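# Phone onto comic book, closed laptop onto its stand

## Task

Put the phone down flat so that every part of it rests on the comic book. Put the closed laptop on the laptop stand with its top face upward and one of its long edges butted against the stand's lips. At the end, neither gripper may be touching either object.

## Robot and tools

Robot: two arms, left_arm and right_arm, each ending in a two-finger gripper. The fingers extend along the gripper's own +z axis and spread apart along its y axis. The reported hand point sits between the finger pads, roughly 1 cm short of the fingertips.

Frame: the scene frame has its origin at table-top height, halfway between the two arms' nominal bases. +z is up, +x points out across the table, and left_arm is on the +y side. Arm names do not match image left and right. Positions are in metres and orientations are wxyz quaternions. Both can be off by a few centimetres, more at long reach. A BASES line, if present, gives each base's calibrated location. Friction and weight can leave a hand a centimetre or more from its command in free air, so a gap alone does not mean contact.

execute_actions(actions, cameras): actions is a list of up to 15 actions. Each action is a table of up to 15 rows, and each row lasts one 1/30 s step. If a table is shorter than 15 rows, its last row is held for the remaining steps. Every row has 14 numbers in [-1, 1], always covering both arms: left_arm dx, dy, dz, rx, ry, rz, opening, then right_arm in the same order. dx to rz are offsets along the scene axes, measured from that arm's Hand target as it stood when the action began. They are not measured from the previous row. The arm turns about its Hand target position. Scale: 1.0 equals 0.6 m or 180 degrees. rx, ry, rz together form a single rotation vector. Sending the same offset again moves the hand further. A translation longer than 1.0 may be shortened. opening is absolute: +1 is fully open (0.094 m) and -1 is closed. Sending six zeros re-requests the current Hand target. An empty actions list just reports the state.

move(target, speed, blend, opening_speed, blocking, cameras): target is one 14-number row laid out as above, or a list of up to 15 such rows. Every row is an offset from the same starting Hand targets, not from the row before it. Each gripper follows a straight path and takes the shorter rotation. All arms finish together. A move lasts at least 0.5 s and is cut off at 10 s. speed is the path's top speed in m/s, from 0.002 to 4.3 (default 0.25). Turning is capped at twice that value in rad/s. You may give one speed, or one per target. blend (m) rounds the corners of a list. opening_speed (0.2 or more, in scale units per second) sets how fast the fingers change; use it near its minimum on fragile parts. With blocking=false the call returns after about 0.5 s while the motion continues. Paths do not avoid obstacles or the other arm. Fast paths overshoot and stray, especially with a nearly straight arm. Do not pass close to an arm's own base, because that can flip its shoulder posture. The result adds a move: line giving the outcome, such as done (within 10 mm and 2 degrees), off_target, moving, held or fault. limits=paced means the pose was clipped; limits=held means steps were withheld.

wait(seconds): 0 to 10 s. The arms keep their last command and any running move continues. stop(): brakes a running move, and needs some braking distance. zoom_image(camera, region): camera is cam_head_left or cam_head_right (both 896x504). region is [x0, y0, x1, y1] in pixels with the origin at top left, at most 504x504. finished_scene(scene): the integer is the current scene's number. It ends the scene irreversibly, so only call it once both placements are done and stable.

Motion limits: each step, the commanded orientation is clamped to within 40 degrees of the measured one. Position is favoured when the arm cannot reach both. Hand target in a result is the last command after clipping, and the next offsets start from it. A hand that rests short of it stays short until you command again; then send the remaining distance. Very small moves may not start at all.

Result lines: end_effector_position and end_effector_quat_wxyz; Hand target; Tool commands; Joint positions, whose last entry per arm is the opening in metres; Joint velocities, which read "within noise" when the arm is still; and Joint torques in N m. Torques include the arm's own weight and carry a per-unit offset and scale. Entries 3 and 4 wrap at ±28. Joint ranges (rad): waist -2.880 to 2.880, shoulder 0.000 to 3.142, elbow 0.000 to 3.019 (straight at 2.964), wrist pitch -1.693 to 1.571, wrist yaw -1.571 to 1.571, wrist roll -2.094 to 2.094. grip_measured uses the opening scale. With nothing held it reads up to about 2.7 mm wide. On a hard part under full squeeze it reads about 3 mm narrower than the part, and it tracks the command until force limits, so it does not reveal contact. grip_effort_nm is motor effort, negative when closing, with an offset and friction residue; it is not pad force. Each pad squeezes with about 50 to 64 N.

Cautions: an arm blocked by an object keeps pushing until you command it back past the contact. Fast moves and targets set deep into contact hit and press harder. Avoid drops, releasing moving objects, slams and hard pushes. Never let the arms collide or grip each other's fingers; the clearance check does not guard gripper against gripper. Objects that leave the table, or are left off it, fail the task. A loose object may get nudged occasionally, so check the final state with the cameras. Holding loads, staying stretched out or pushing toward unreachable poses heats the motors. A MOTOR HOT line appears at 85 °C, and at 100 °C that arm goes limp for 30 to 60 s or longer. Finish with both grippers clear of the phone and the laptop.

Each tool is called after ">>>" in YAML: its name, and indented under it one key for each argument.

## Session

>>> execute_actions:
  actions: []

Scene clock: 0.00 s.
left_arm: end_effector_position=(+0.5762, +0.0326, +0.2203) grip_measured=+1.000 grip_effort_nm=n/a end_effector_quat_wxyz=(+0.373, -0.189, +0.872, +0.255) | right_arm: end_effector_position=(+0.2773, -0.6663, +0.2408) grip_measured=+1.000 grip_effort_nm=n/a end_effector_quat_wxyz=(+0.133, +0.606, +0.784, +0.005)
Joint positions: left_arm=[-0.632 1.766 1.516 -1.115 -0.923 -0.928 0.094] | right_arm=[-0.891 1.408 1.311 -1.216 -0.069 0.44 0.094]
Joint velocities: within noise
Joint torques (N m): no reading
Motor temperatures (°C): left_arm=[22 28 35 23 27 24 27] | right_arm=[26 35 36 25 24 23 25]
Heat: left arm: hottest elbow 35 °C; right arm: hottest elbow 36 °C.
Hand target: left_arm +0.5823, +0.0284, +0.2385; +0.386, -0.198, +0.868, +0.242 | right_arm +0.2820, -0.6720, +0.2484; +0.142, +0.605, +0.783, +0.003
Tool commands: left_gripper/opening=+1.0 right_gripper/opening=+1.0

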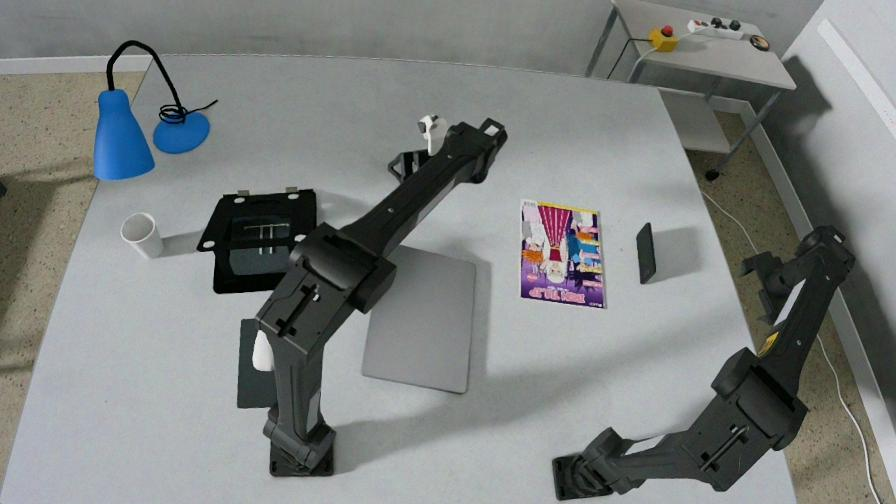

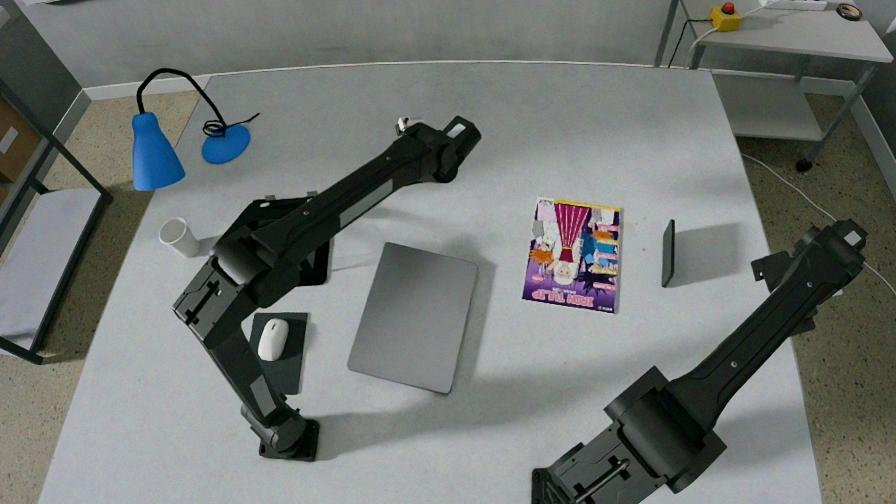

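>>> zoom_image:
  camera: "cam_head_left"
  region: [500, 180, 720, 330]

>>> zoom_image:
  camera: "cam_head_right"
  region: [500, 180, 720, 330]

>>> zoom_image:
  camera: "cam_head_left"
  region: [180, 160, 500, 420]

Scaled by 2.291.

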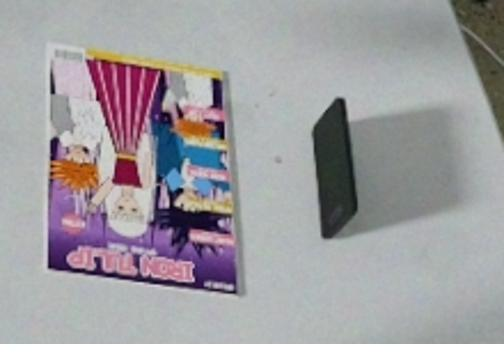

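Scaled by 2.291.

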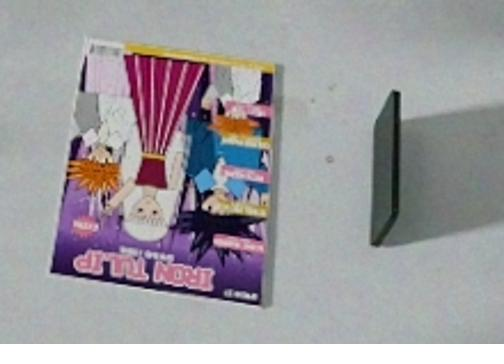

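Scaled by 1.575.

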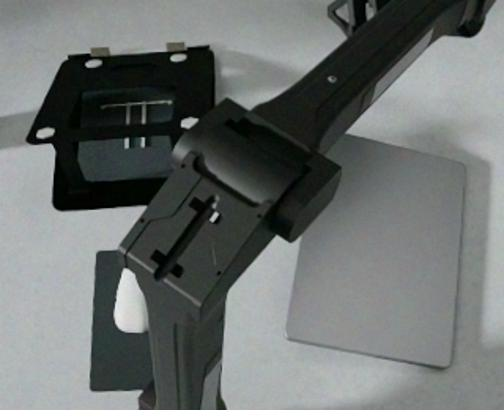

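>>> move:
  target: [0,0,0,0,0,0,1,0.413,0.262,-0.05,0.006,0.096,0.36,1]
  speed: 0.3

>>> zoom_image:
  camera: "cam_head_left"
  region: [550, 150, 770, 300]

>>> zoom_image:
  camera: "cam_head_right"
  region: [550, 150, 770, 300]

Scene clock: 19.17 s.
left_arm: end_effector_position=(+0.5762, +0.0326, +0.2203) grip_measured=+1.000 grip_effort_nm=0.022 end_effector_quat_wxyz=(+0.373, -0.189, +0.872, +0.255) | right_arm: end_effector_position=(+0.5141, -0.5109, +0.2155) grip_measured=+1.000 grip_effort_nm=-0.017 end_effector_quat_wxyz=(-0.006, +0.094, +0.996, +0.001)
Joint positions: left_arm=[-0.632 1.766 1.516 -1.115 -0.923 -0.928 0.094] | right_arm=[-0.36 1.876 1.849 -1.557 0.001 -0.166 0.094]
Joint velocities: within noise
Joint torques (N m): left_arm=[-1.49 -19.37 12.83 0.72 -0.57 -0.04] | right_arm=[0.73 -19.78 13.03 -0.18 0.09 0.12]
Motor temperatures (°C): left_arm=[22 30 38 23 27 24 27] | right_arm=[26 36 42 25 24 23 25]
Heat: left arm: hottest elbow 38 °C; right arm: hottest elbow 42 °C.
Hand target: left_arm +0.5823, +0.0284, +0.2385; +0.386, -0.198, +0.868, +0.242 | right_arm +0.5299, -0.5148, +0.2186; +0.000, +0.088, +0.996, -0.001
Off the commanded pose: left_arm 0.020 m, 2 deg | right_arm 0.016 m, 1 deg.
move: off_target (left_arm, right_arm)

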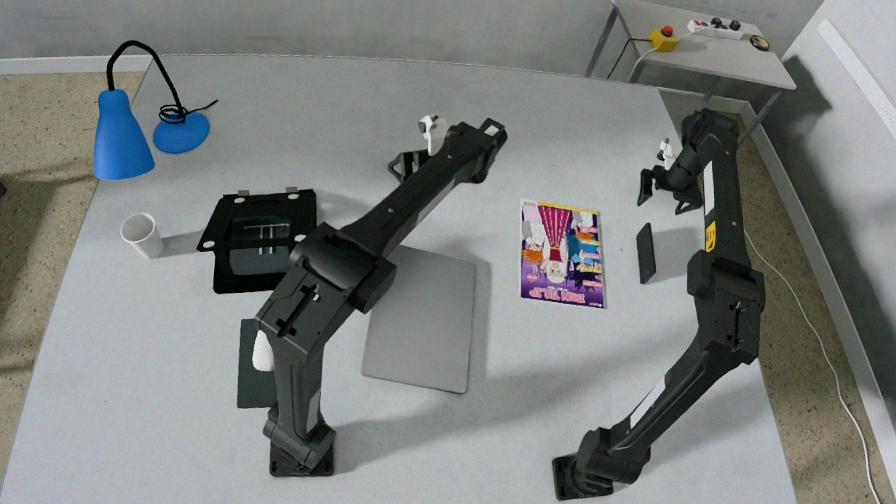

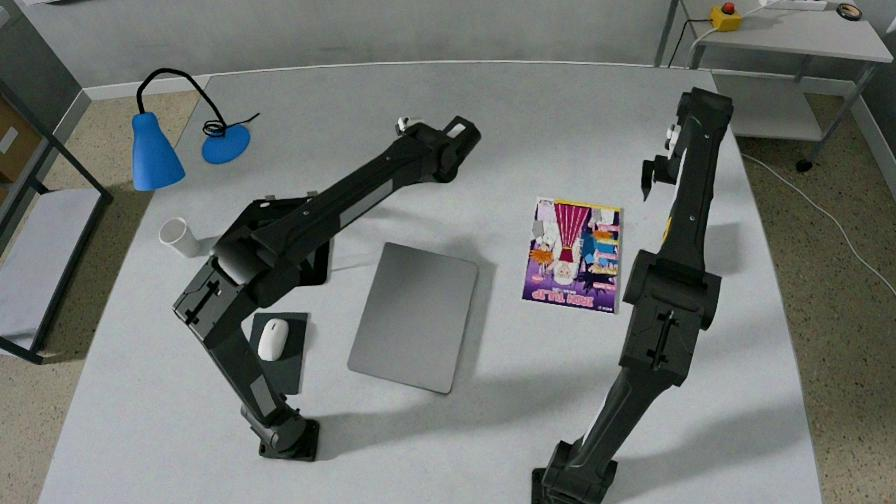

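Scaled by 2.291.

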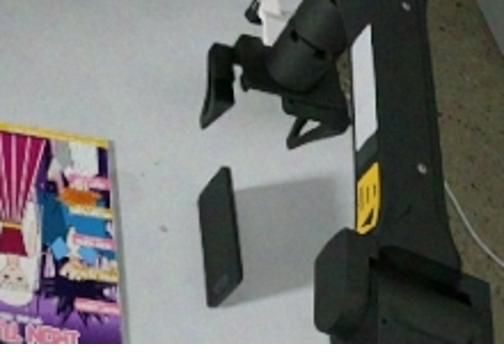

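Scaled by 2.291.

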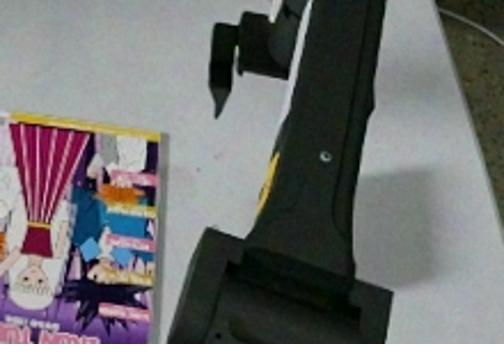

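>>> move:
  target: [0,0,0,0,0,0,1,-0.033,-0.027,-0.15,0,0,0,1]
  speed: 0.2

>>> zoom_image:
  camera: "cam_head_left"
  region: [550, 150, 770, 300]

>>> zoom_image:
  camera: "cam_head_right"
  region: [550, 150, 770, 300]

Scene clock: 24.40 s.
left_arm: end_effector_position=(+0.5762, +0.0326, +0.2203) grip_measured=+1.000 grip_effort_nm=0.022 end_effector_quat_wxyz=(+0.373, -0.189, +0.872, +0.255) | right_arm: end_effector_position=(+0.5119, -0.5262, +0.1479) grip_measured=+1.000 grip_effort_nm=-0.022 end_effector_quat_wxyz=(+0.012, +0.088, +0.996, -0.004)
Joint positions: left_arm=[-0.632 1.766 1.516 -1.115 -0.923 -0.928 0.094] | right_arm=[-0.386 1.881 1.678 -1.342 0.001 -0.203 0.094]
Joint velocities: within noise
Joint torques (N m): left_arm=[-1.79 -19.19 12.82 0.94 -0.59 -0.04] | right_arm=[-0.09 -20.19 8.05 0.49 0.07 0.06]
Motor temperatures (°C): left_arm=[22 31 38 23 27 24 27] | right_arm=[26 37 43 25 24 23 25]
Heat: left arm: hottest elbow 38 °C; right arm: hottest elbow 43 °C.
Hand target: left_arm +0.5823, +0.0284, +0.2385; +0.386, -0.198, +0.868, +0.242 | right_arm +0.5100, -0.5311, +0.1284; +0.000, +0.088, +0.996, -0.001
Off the commanded pose: left_arm 0.020 m, 2 deg | right_arm 0.020 m, 1 deg.
move: off_target (left_arm, right_arm)

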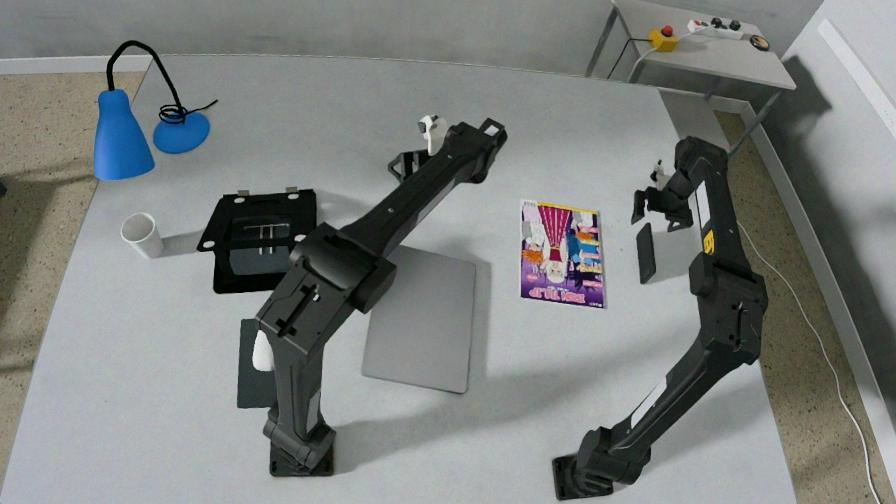

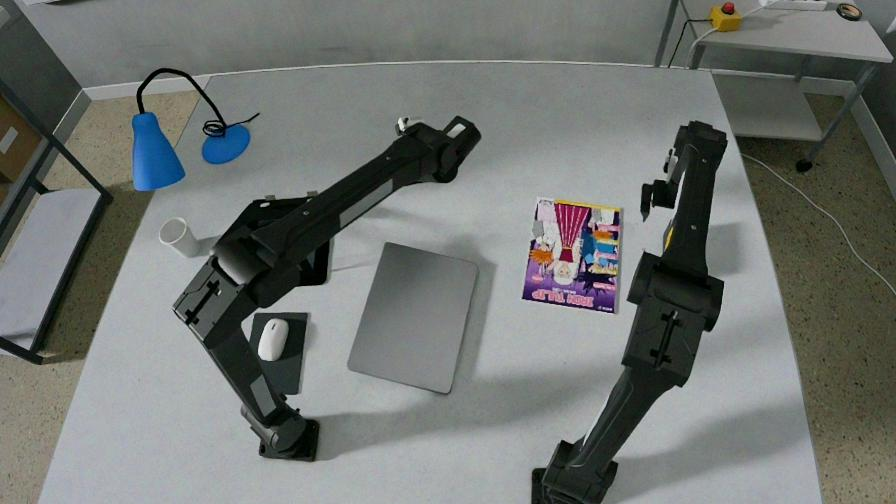

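Scaled by 2.291.

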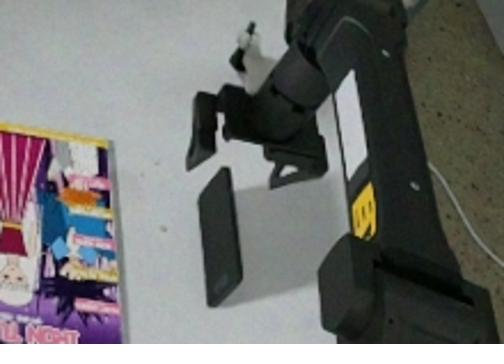

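Scaled by 2.291.

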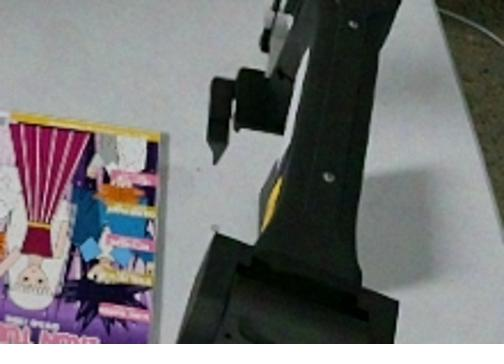

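>>> move:
  target: [0,0,0,0,0,0,1,-0.005,-0.0,-0.142,0,0,0,1]
  speed: 0.15

>>> zoom_image:
  camera: "cam_head_left"
  region: [550, 150, 770, 300]

Scene clock: 30.37 s.
left_arm: end_effector_position=(+0.5762, +0.0326, +0.2203) grip_measured=+1.000 grip_effort_nm=0.017 end_effector_quat_wxyz=(+0.373, -0.189, +0.872, +0.255) | right_arm: end_effector_position=(+0.5109, -0.5261, +0.0614) grip_measured=+1.000 grip_effort_nm=-0.017 end_effector_quat_wxyz=(+0.011, +0.087, +0.996, -0.004)
Joint positions: left_arm=[-0.632 1.766 1.516 -1.115 -0.923 -0.928 0.094] | right_arm=[-0.386 1.948 1.544 -1.143 0.001 -0.206 0.094]
Joint velocities: within noise
Joint torques (N m): left_arm=[-1.96 -19.31 12.93 0.84 -0.53 -0.07] | right_arm=[-0.26 -20.42 7.43 0.57 0.07 0.09]
Motor temperatures (°C): left_arm=[22 31 39 23 27 24 27] | right_arm=[26 38 42 25 24 23 25]
Heat: left arm: hottest elbow 39 °C; right arm: hottest elbow 42 °C.
Hand target: left_arm +0.5823, +0.0284, +0.2385; +0.386, -0.198, +0.868, +0.242 | right_arm +0.5070, -0.5311, +0.0433; +0.000, +0.088, +0.996, -0.001
Off the commanded pose: left_arm 0.020 m, 2 deg | right_arm 0.019 m, 1 deg.
move: off_target (left_arm, right_arm)

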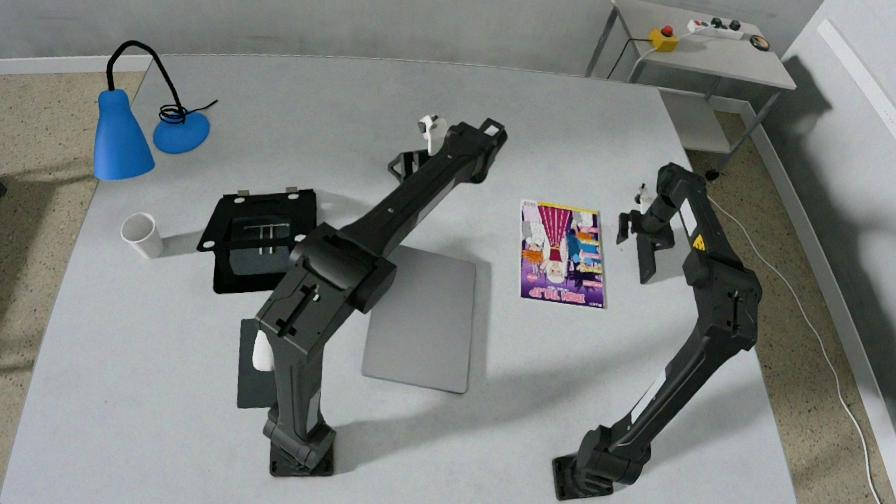

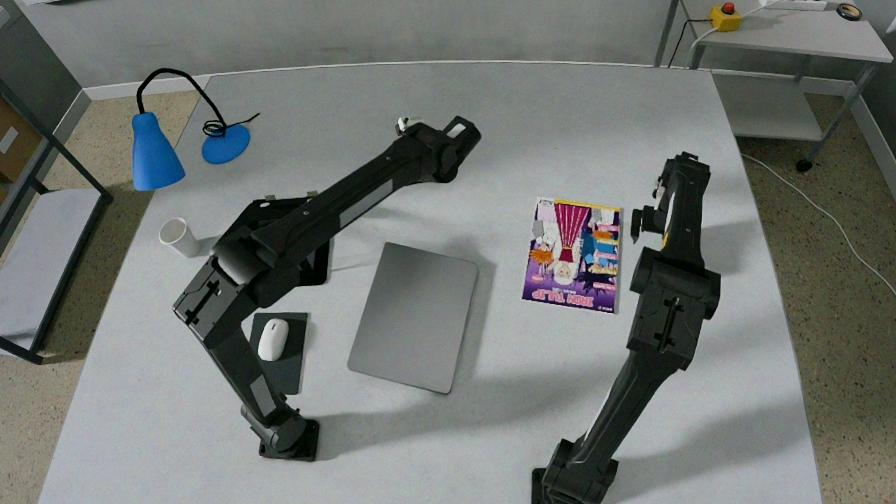

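Scaled by 2.291.

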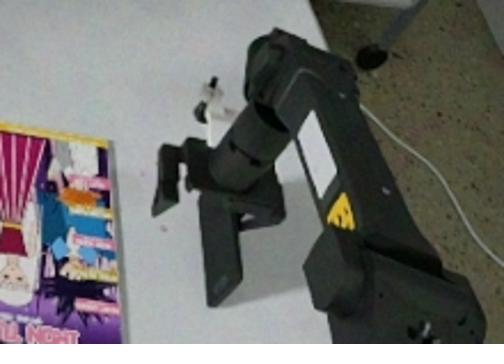

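>>> move:
  target:
    - [0,0,0,0,0,0,1,-0.035,0.0,-0.01,0,0,0,1]
    - [0,0,0,0,0,0,1,-0.035,0.0,-0.01,0,0,0,-0.9]
  speed: 0.1
  opening_speed: 0.5

>>> zoom_image:
  camera: "cam_head_left"
  region: [550, 150, 770, 300]

>>> zoom_image:
  camera: "cam_head_right"
  region: [550, 150, 770, 300]

Scene clock: 39.07 s.
left_arm: end_effector_position=(+0.5762, +0.0326, +0.2203) grip_measured=+1.000 grip_effort_nm=0.022 end_effector_quat_wxyz=(+0.373, -0.189, +0.872, +0.255) | right_arm: end_effector_position=(+0.4898, -0.5259, +0.0363) grip_measured=-0.898 grip_effort_nm=-0.076 end_effector_quat_wxyz=(-0.004, +0.087, +0.996, +0.001)
Joint positions: left_arm=[-0.632 1.766 1.516 -1.115 -0.923 -0.928 0.094] | right_arm=[-0.4 1.948 1.472 -1.102 0.001 -0.221 0.005]
Joint velocities: within noise
Joint torques (N m): left_arm=[-1.44 -19.6 12.83 0.54 -0.53 -0.03] | right_arm=[-0.38 -23.12 6.87 0.51 0.08 0.09]
Motor temperatures (°C): left_arm=[22 32 39 23 27 24 27] | right_arm=[26 38 42 25 24 23 25]
Heat: left arm: hottest elbow 39 °C; right arm: hottest elbow 42 °C.
Hand target: left_arm +0.5823, +0.0284, +0.2385; +0.386, -0.198, +0.868, +0.242 | right_arm +0.4860, -0.5310, +0.0372; +0.000, +0.088, +0.996, -0.001
Off the commanded pose: left_arm 0.020 m, 2 deg | right_arm 0.006 m, 1 deg.
move: off_target (left_arm)

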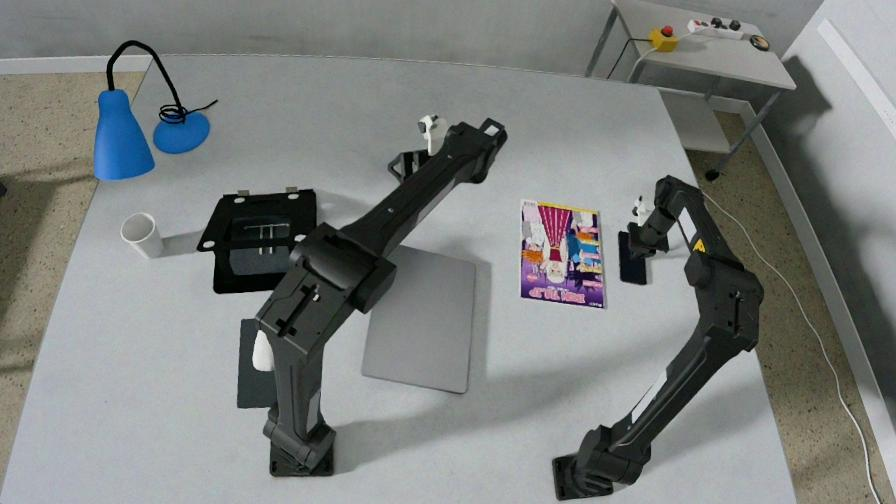

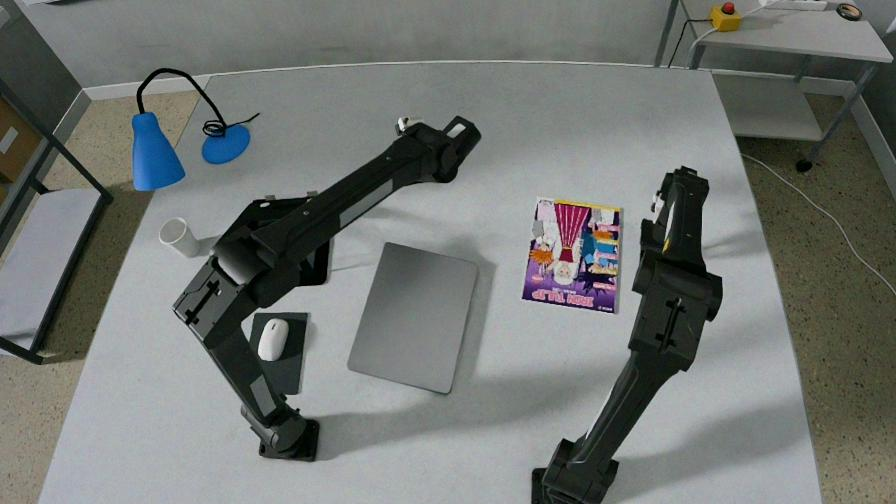

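Scaled by 2.291.

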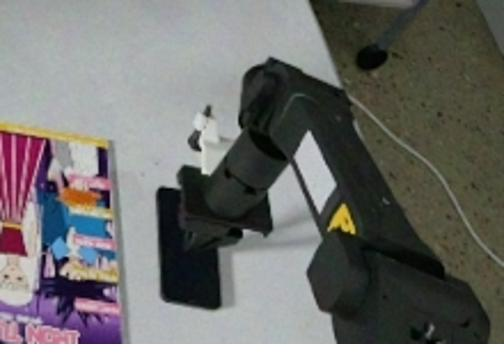

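Scaled by 2.291.

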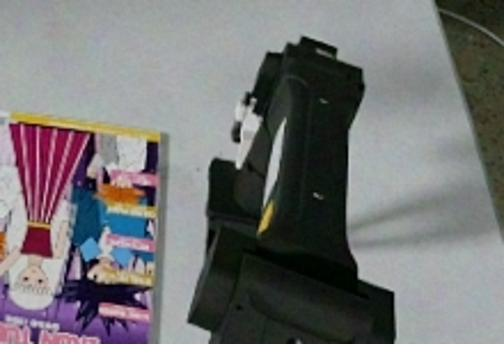

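>>> move:
  target:
    - [0,0,0,0,0,0,1,0,0.0,0.12,0,0,0,-0.9]
    - [0,0,0,0,0,0,1,0.035,0.022,0.12,0,0,0.008,1]
    - [0,0,0,0,0,0,1,0.035,0.022,0.06,0,0,0.008,1]
  speed: 0.15

>>> zoom_image:
  camera: "cam_head_left"
  region: [550, 170, 730, 300]

>>> zoom_image:
  camera: "cam_head_right"
  region: [550, 170, 730, 300]

Scene clock: 50.57 s.
left_arm: end_effector_position=(+0.5762, +0.0326, +0.2203) grip_measured=+1.000 grip_effort_nm=0.027 end_effector_quat_wxyz=(+0.373, -0.189, +0.872, +0.255) | right_arm: end_effector_position=(+0.5012, -0.5220, +0.0898) grip_measured=+0.999 grip_effort_nm=0.061 end_effector_quat_wxyz=(+0.008, +0.080, +0.997, -0.003)
Joint positions: left_arm=[-0.632 1.766 1.516 -1.115 -0.923 -0.928 0.094] | right_arm=[-0.386 1.899 1.548 -1.203 0.001 -0.221 0.094]
Joint velocities: within noise
Joint torques (N m): left_arm=[-1.85 -18.9 12.67 0.8 -0.57 -0.02] | right_arm=[1.2 -19.6 8.68 0.39 0.07 0.19]
Motor temperatures (°C): left_arm=[22 32 40 23 27 24 27] | right_arm=[26 38 42 25 24 23 25]
Heat: left arm: hottest elbow 40 °C; right arm: hottest elbow 42 °C.
Hand target: left_arm +0.5823, +0.0284, +0.2385; +0.386, -0.198, +0.868, +0.242 | right_arm +0.5071, -0.5177, +0.0733; +0.000, +0.076, +0.997, -0.001
Off the commanded pose: left_arm 0.020 m, 2 deg | right_arm 0.018 m, 1 deg.
move: off_target (left_arm, right_arm); target 2's new opening was sent with right_arm's hand 0.020 m and 1 deg from that target

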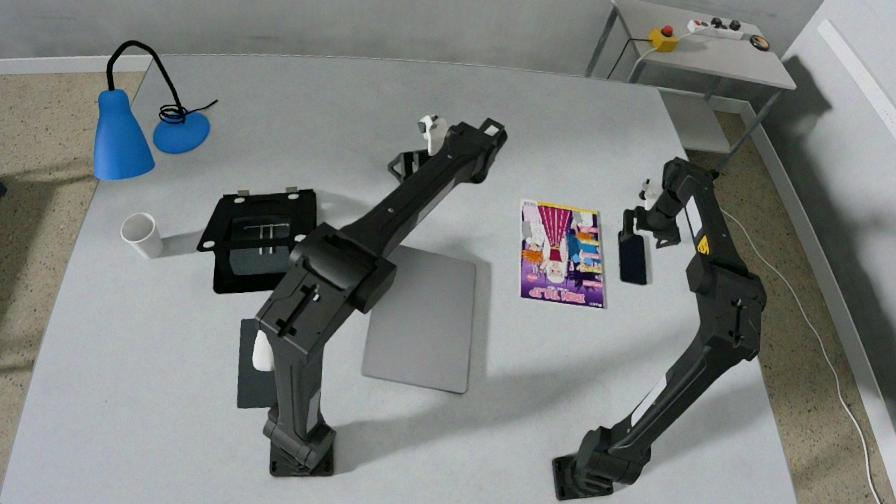

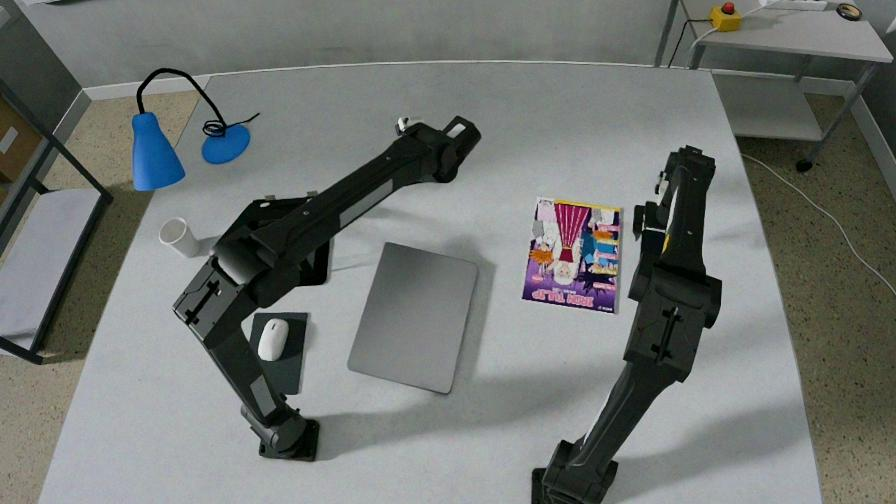

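Scaled by 2.800.

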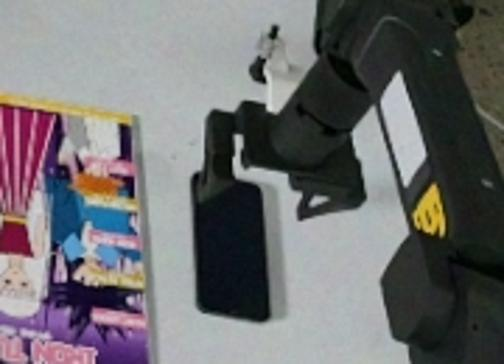

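Scaled by 2.800.

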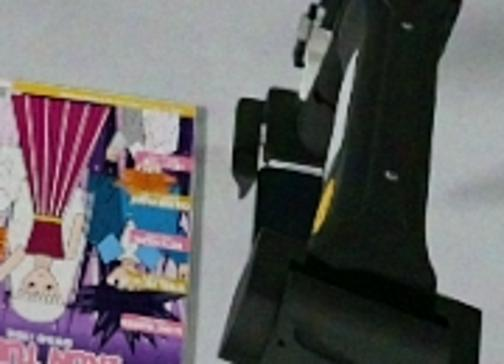

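>>> move:
  target:
    - [0,0,0,0,0,0,1,0.015,0.005,-0.06,0,0,0.0,1]
    - [0,0,0,0,0,0,1,0.015,0.005,-0.105,0,0,0.0,1]
  speed: 0.1

>>> zoom_image:
  camera: "cam_head_left"
  region: [550, 170, 730, 300]

Scene clock: 55.83 s.
left_arm: end_effector_position=(+0.5762, +0.0326, +0.2203) grip_measured=+1.000 grip_effort_nm=0.022 end_effector_quat_wxyz=(+0.373, -0.189, +0.872, +0.255) | right_arm: end_effector_position=(+0.5177, -0.5225, +0.0325) grip_measured=+0.999 grip_effort_nm=0.066 end_effector_quat_wxyz=(+0.015, +0.078, +0.997, -0.005)
Joint positions: left_arm=[-0.632 1.766 1.516 -1.115 -0.923 -0.928 0.094] | right_arm=[-0.376 1.988 1.524 -1.075 0.001 -0.215 0.094]
Joint velocities: within noise
Joint torques (N m): left_arm=[-1.79 -19.49 12.85 0.69 -0.54 -0.02] | right_arm=[1.2 -20.89 7.04 0.58 0.08 0.23]
Motor temperatures (°C): left_arm=[22 32 40 23 27 24 27] | right_arm=[26 39 42 25 24 23 25]
Heat: left arm: hottest elbow 40 °C; right arm: hottest elbow 42 °C.
Hand target: left_arm +0.5823, +0.0284, +0.2385; +0.386, -0.198, +0.868, +0.242 | right_arm +0.5160, -0.5148, +0.0103; +0.000, +0.076, +0.997, -0.001
Off the commanded pose: left_arm 0.020 m, 2 deg | right_arm 0.024 m, 2 deg.
move: off_target (left_arm, right_arm)

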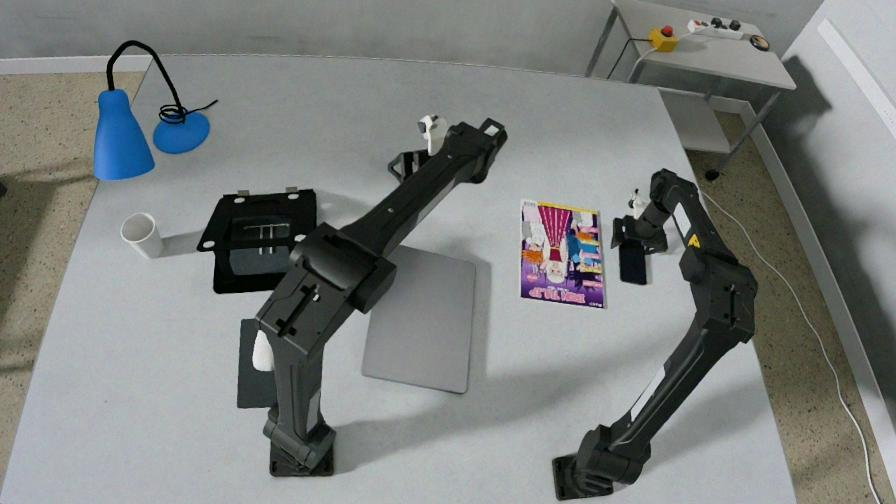

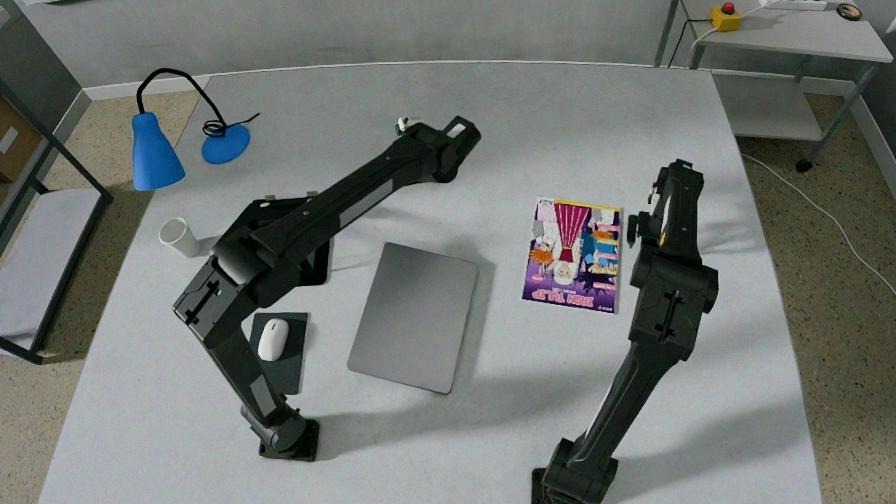

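Scaled by 2.800.

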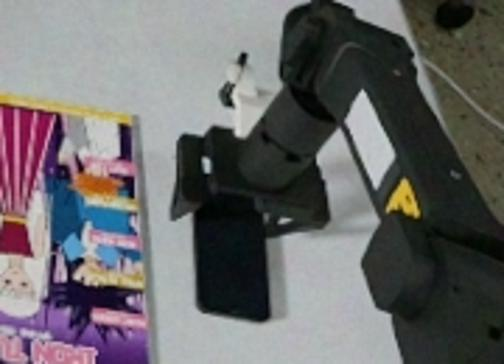

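>>> move:
  target:
    - [0,0,0,0,0,0,1,-0.008,-0.008,-0.035,0,0,0.0,1]
  speed: 0.06

>>> zoom_image:
  camera: "cam_head_left"
  region: [550, 170, 730, 300]

Scene clock: 65.03 s.
left_arm: end_effector_position=(+0.5762, +0.0326, +0.2203) grip_measured=+1.000 grip_effort_nm=0.022 end_effector_quat_wxyz=(+0.373, -0.189, +0.872, +0.255) | right_arm: end_effector_position=(+0.5192, -0.5237, +0.0219) grip_measured=+0.999 grip_effort_nm=0.061 end_effector_quat_wxyz=(+0.023, +0.078, +0.997, -0.009)
Joint positions: left_arm=[-0.632 1.766 1.516 -1.115 -0.923 -0.928 0.094] | right_arm=[-0.376 1.995 1.503 -1.029 0.004 -0.215 0.094]
Joint velocities: within noise
Joint torques (N m): left_arm=[-1.79 -19.08 12.78 0.61 -0.54 -0.09] | right_arm=[0.5 -20.31 6.42 0.72 0.04 0.13]
Motor temperatures (°C): left_arm=[22 32 41 23 27 24 27] | right_arm=[26 40 42 25 24 23 25]
Heat: left arm: hottest elbow 41 °C; right arm: hottest elbow 42 °C.
Hand target: left_arm +0.5823, +0.0284, +0.2385; +0.386, -0.198, +0.868, +0.242 | right_arm +0.5111, -0.5196, -0.0108; +0.000, +0.076, +0.997, -0.001
Off the commanded pose: left_arm 0.020 m, 2 deg | right_arm 0.034 m, 3 deg.
move: off_target (left_arm, right_arm)

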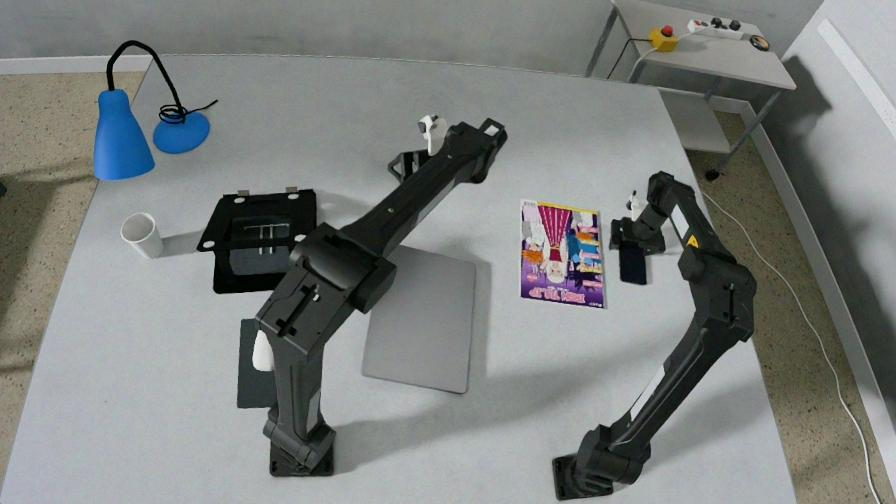

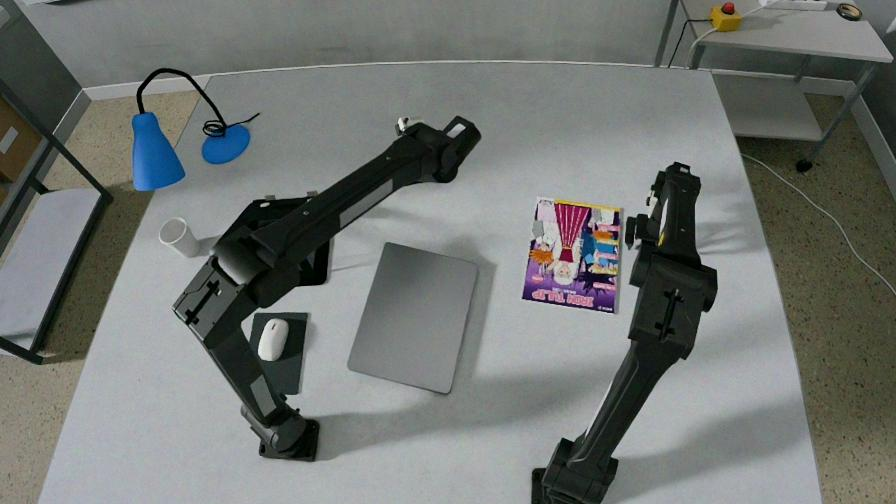

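Scaled by 2.800.

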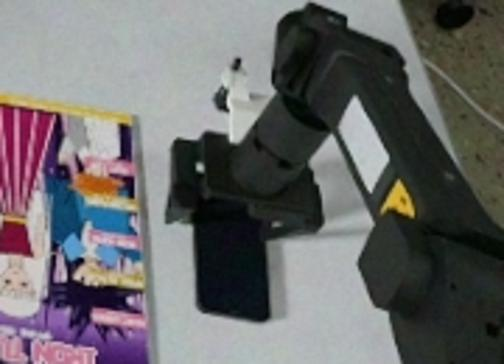

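>>> move:
  target:
    - [0,0,0,0,0,0,1,0,0,0.03,0,0,0.0,1]
    - [0,0,0,0,0,0,1,-0.005,-0.012,0.03,0,0,0.0,1]
    - [0,0,0,0,0,0,1,-0.005,-0.012,-0.01,0,0,0.0,1]
  speed: 0.06

>>> zoom_image:
  camera: "cam_head_left"
  region: [600, 190, 690, 270]

Scene clock: 70.07 s.
left_arm: end_effector_position=(+0.5762, +0.0326, +0.2203) grip_measured=+1.000 grip_effort_nm=0.022 end_effector_quat_wxyz=(+0.373, -0.189, +0.872, +0.255) | right_arm: end_effector_position=(+0.5194, -0.5238, +0.0210) grip_measured=+0.999 grip_effort_nm=0.071 end_effector_quat_wxyz=(+0.025, +0.074, +0.997, -0.010)
Joint positions: left_arm=[-0.632 1.766 1.516 -1.115 -0.923 -0.928 0.094] | right_arm=[-0.376 1.995 1.5 -1.024 0.004 -0.222 0.094]
Joint velocities: within noise
Joint torques (N m): left_arm=[-1.73 -18.9 13 0.76 -0.53 -0.04] | right_arm=[-0.44 -19.37 6.15 0.98 -0.04 0.08]
Motor temperatures (°C): left_arm=[22 32 41 23 27 24 27] | right_arm=[26 40 42 25 24 23 25]
Heat: left arm: hottest elbow 41 °C; right arm: hottest elbow 42 °C.
Hand target: left_arm +0.5823, +0.0284, +0.2385; +0.386, -0.198, +0.868, +0.242 | right_arm +0.5081, -0.5268, -0.0168; +0.000, +0.076, +0.997, -0.001
Off the commanded pose: left_arm 0.020 m, 2 deg | right_arm 0.040 m, 3 deg.
move: off_target (left_arm, right_arm)

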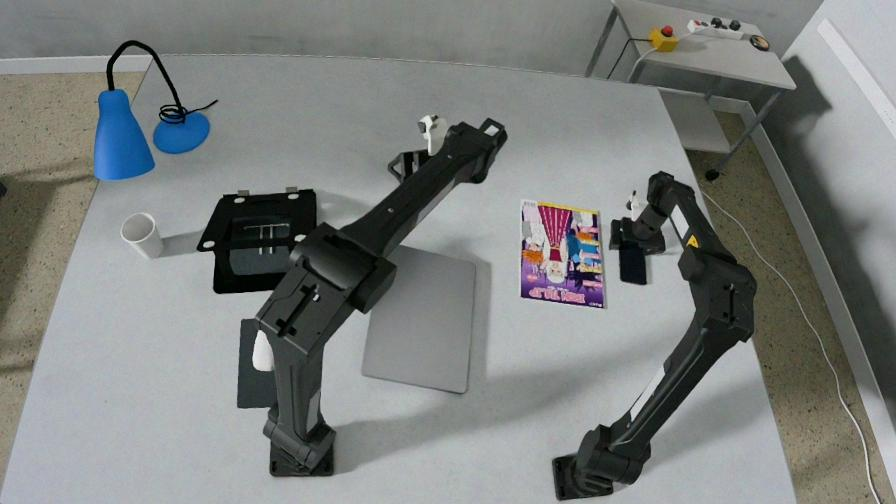

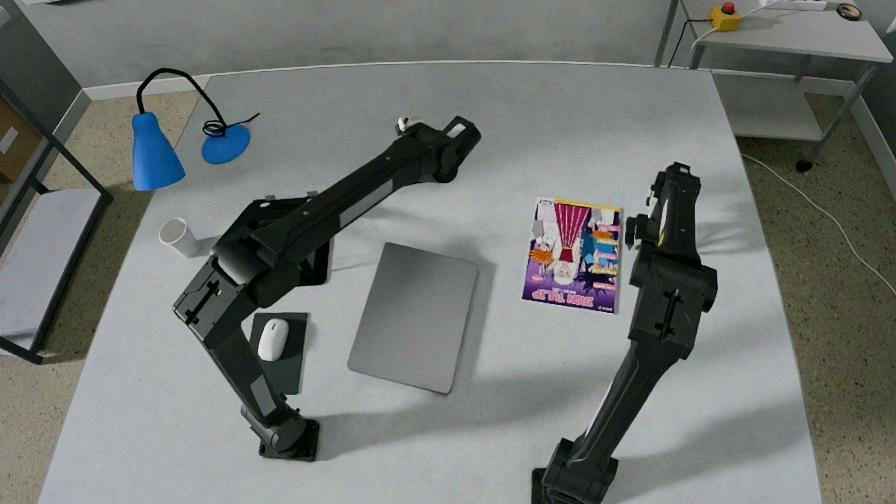

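Scaled by 5.600.

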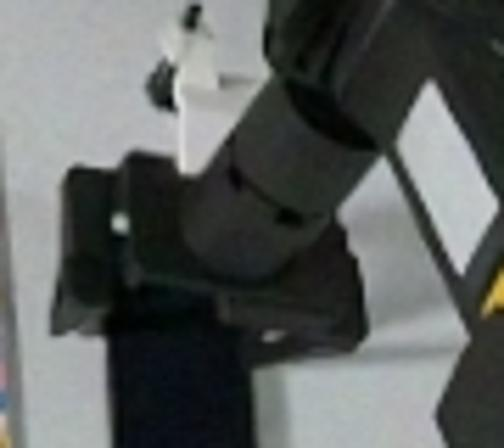

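>>> move:
  target:
    - [0,0,0,0,0,0,1,0.01,0,0.05,0,0,0.0,1]
    - [0,0,0,0,0,0,1,0.01,0,0.05,0,0,0.0,0.4]
  speed: 0.06
  opening_speed: 0.3

>>> zoom_image:
  camera: "cam_head_left"
  region: [580, 190, 690, 300]

Scene clock: 76.00 s.
left_arm: end_effector_position=(+0.5762, +0.0326, +0.2203) grip_measured=+1.000 grip_effort_nm=0.027 end_effector_quat_wxyz=(+0.373, -0.189, +0.872, +0.255) | right_arm: end_effector_position=(+0.5099, -0.5238, +0.0207) grip_measured=+0.402 grip_effort_nm=-0.095 end_effector_quat_wxyz=(+0.007, +0.075, +0.997, -0.008)
Joint positions: left_arm=[-0.632 1.766 1.516 -1.115 -0.923 -0.928 0.094] | right_arm=[-0.38 1.995 1.5 -1.06 0.01 -0.226 0.066]
Joint velocities: within noise
Joint torques (N m): left_arm=[-1.2 -19.08 12.92 0.84 -0.57 -0.02] | right_arm=[0.09 -20.72 9.68 -0.27 -0.23 0.14]
Motor temperatures (°C): left_arm=[22 33 41 23 27 24 27] | right_arm=[26 40 42 25 24 23 25]
Heat: left arm: hottest elbow 41 °C; right arm: hottest elbow 42 °C.
Hand target: left_arm +0.5823, +0.0284, +0.2385; +0.386, -0.198, +0.868, +0.242 | right_arm +0.5142, -0.5268, +0.0132; +0.000, +0.076, +0.997, -0.001
Off the commanded pose: left_arm 0.020 m, 2 deg | right_arm 0.009 m, 1 deg.
move: off_target (left_arm)

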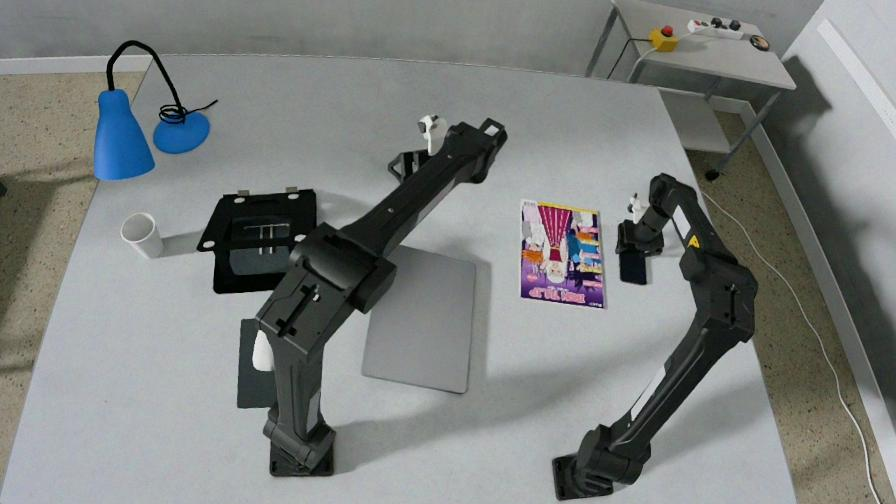

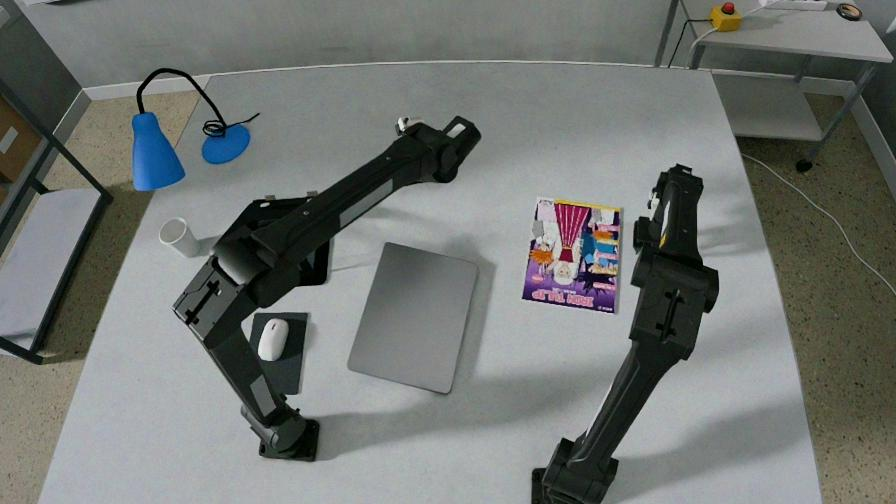

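Scaled by 4.582.

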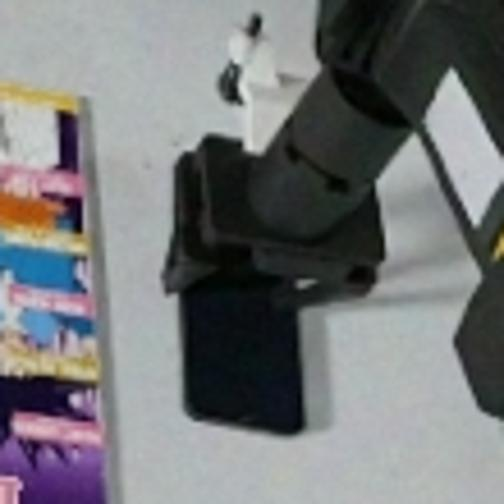

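>>> move:
  target:
    - [0,0,0,0,0,0,1,0,0,0.0,0,0,0.0,0.2]
  opening_speed: 0.25

>>> zoom_image:
  camera: "cam_head_left"
  region: [580, 190, 690, 300]

Scene clock: 79.30 s.
left_arm: end_effector_position=(+0.5762, +0.0326, +0.2203) grip_measured=+1.000 grip_effort_nm=0.022 end_effector_quat_wxyz=(+0.373, -0.189, +0.872, +0.255) | right_arm: end_effector_position=(+0.5098, -0.5243, +0.0207) grip_measured=+0.202 grip_effort_nm=-0.100 end_effector_quat_wxyz=(+0.006, +0.075, +0.997, -0.008)
Joint positions: left_arm=[-0.632 1.766 1.516 -1.115 -0.923 -0.928 0.094] | right_arm=[-0.381 1.995 1.5 -1.06 0.011 -0.226 0.056]
Joint velocities: within noise
Joint torques (N m): left_arm=[-1.73 -19.72 12.53 0.7 -0.59 -0.02] | right_arm=[0.15 -20.66 9.66 -0.28 -0.24 0.13]
Motor temperatures (°C): left_arm=[22 33 41 23 27 24 27] | right_arm=[26 40 42 25 24 23 25]
Heat: left arm: hottest elbow 41 °C; right arm: hottest elbow 42 °C.
Hand target: left_arm +0.5823, +0.0284, +0.2385; +0.386, -0.198, +0.868, +0.242 | right_arm +0.5142, -0.5268, +0.0132; +0.000, +0.076, +0.997, -0.001
Off the commanded pose: left_arm 0.020 m, 2 deg | right_arm 0.009 m, 1 deg.
move: off_target (left_arm)

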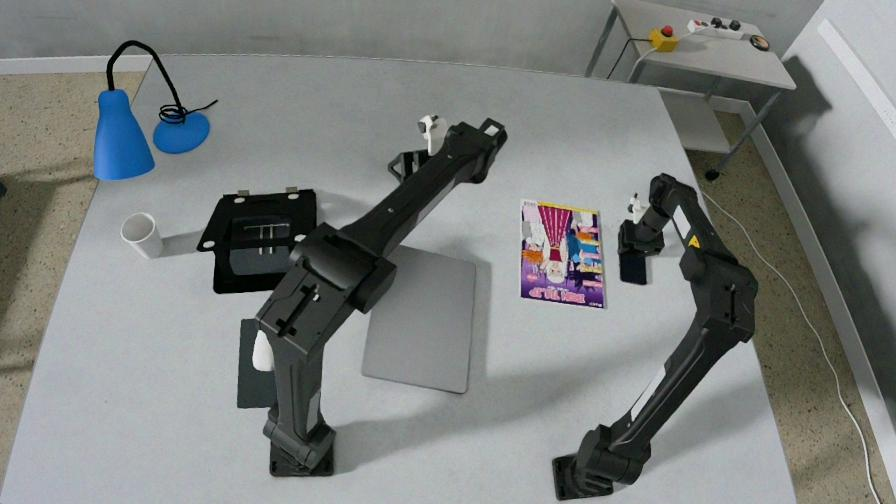

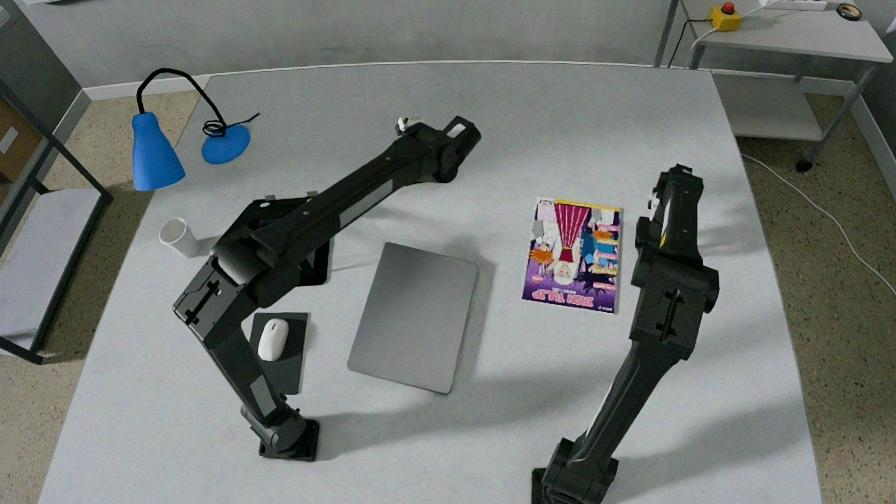

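Scaled by 4.582.

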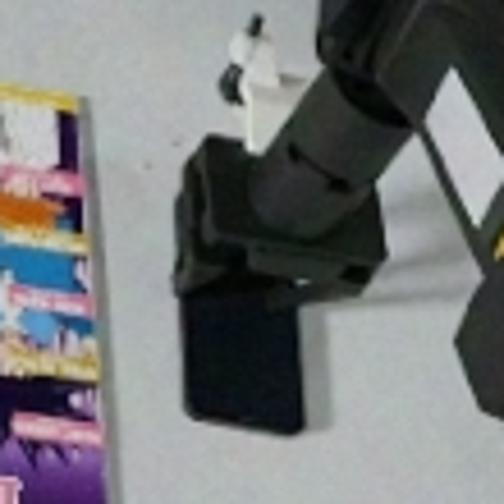

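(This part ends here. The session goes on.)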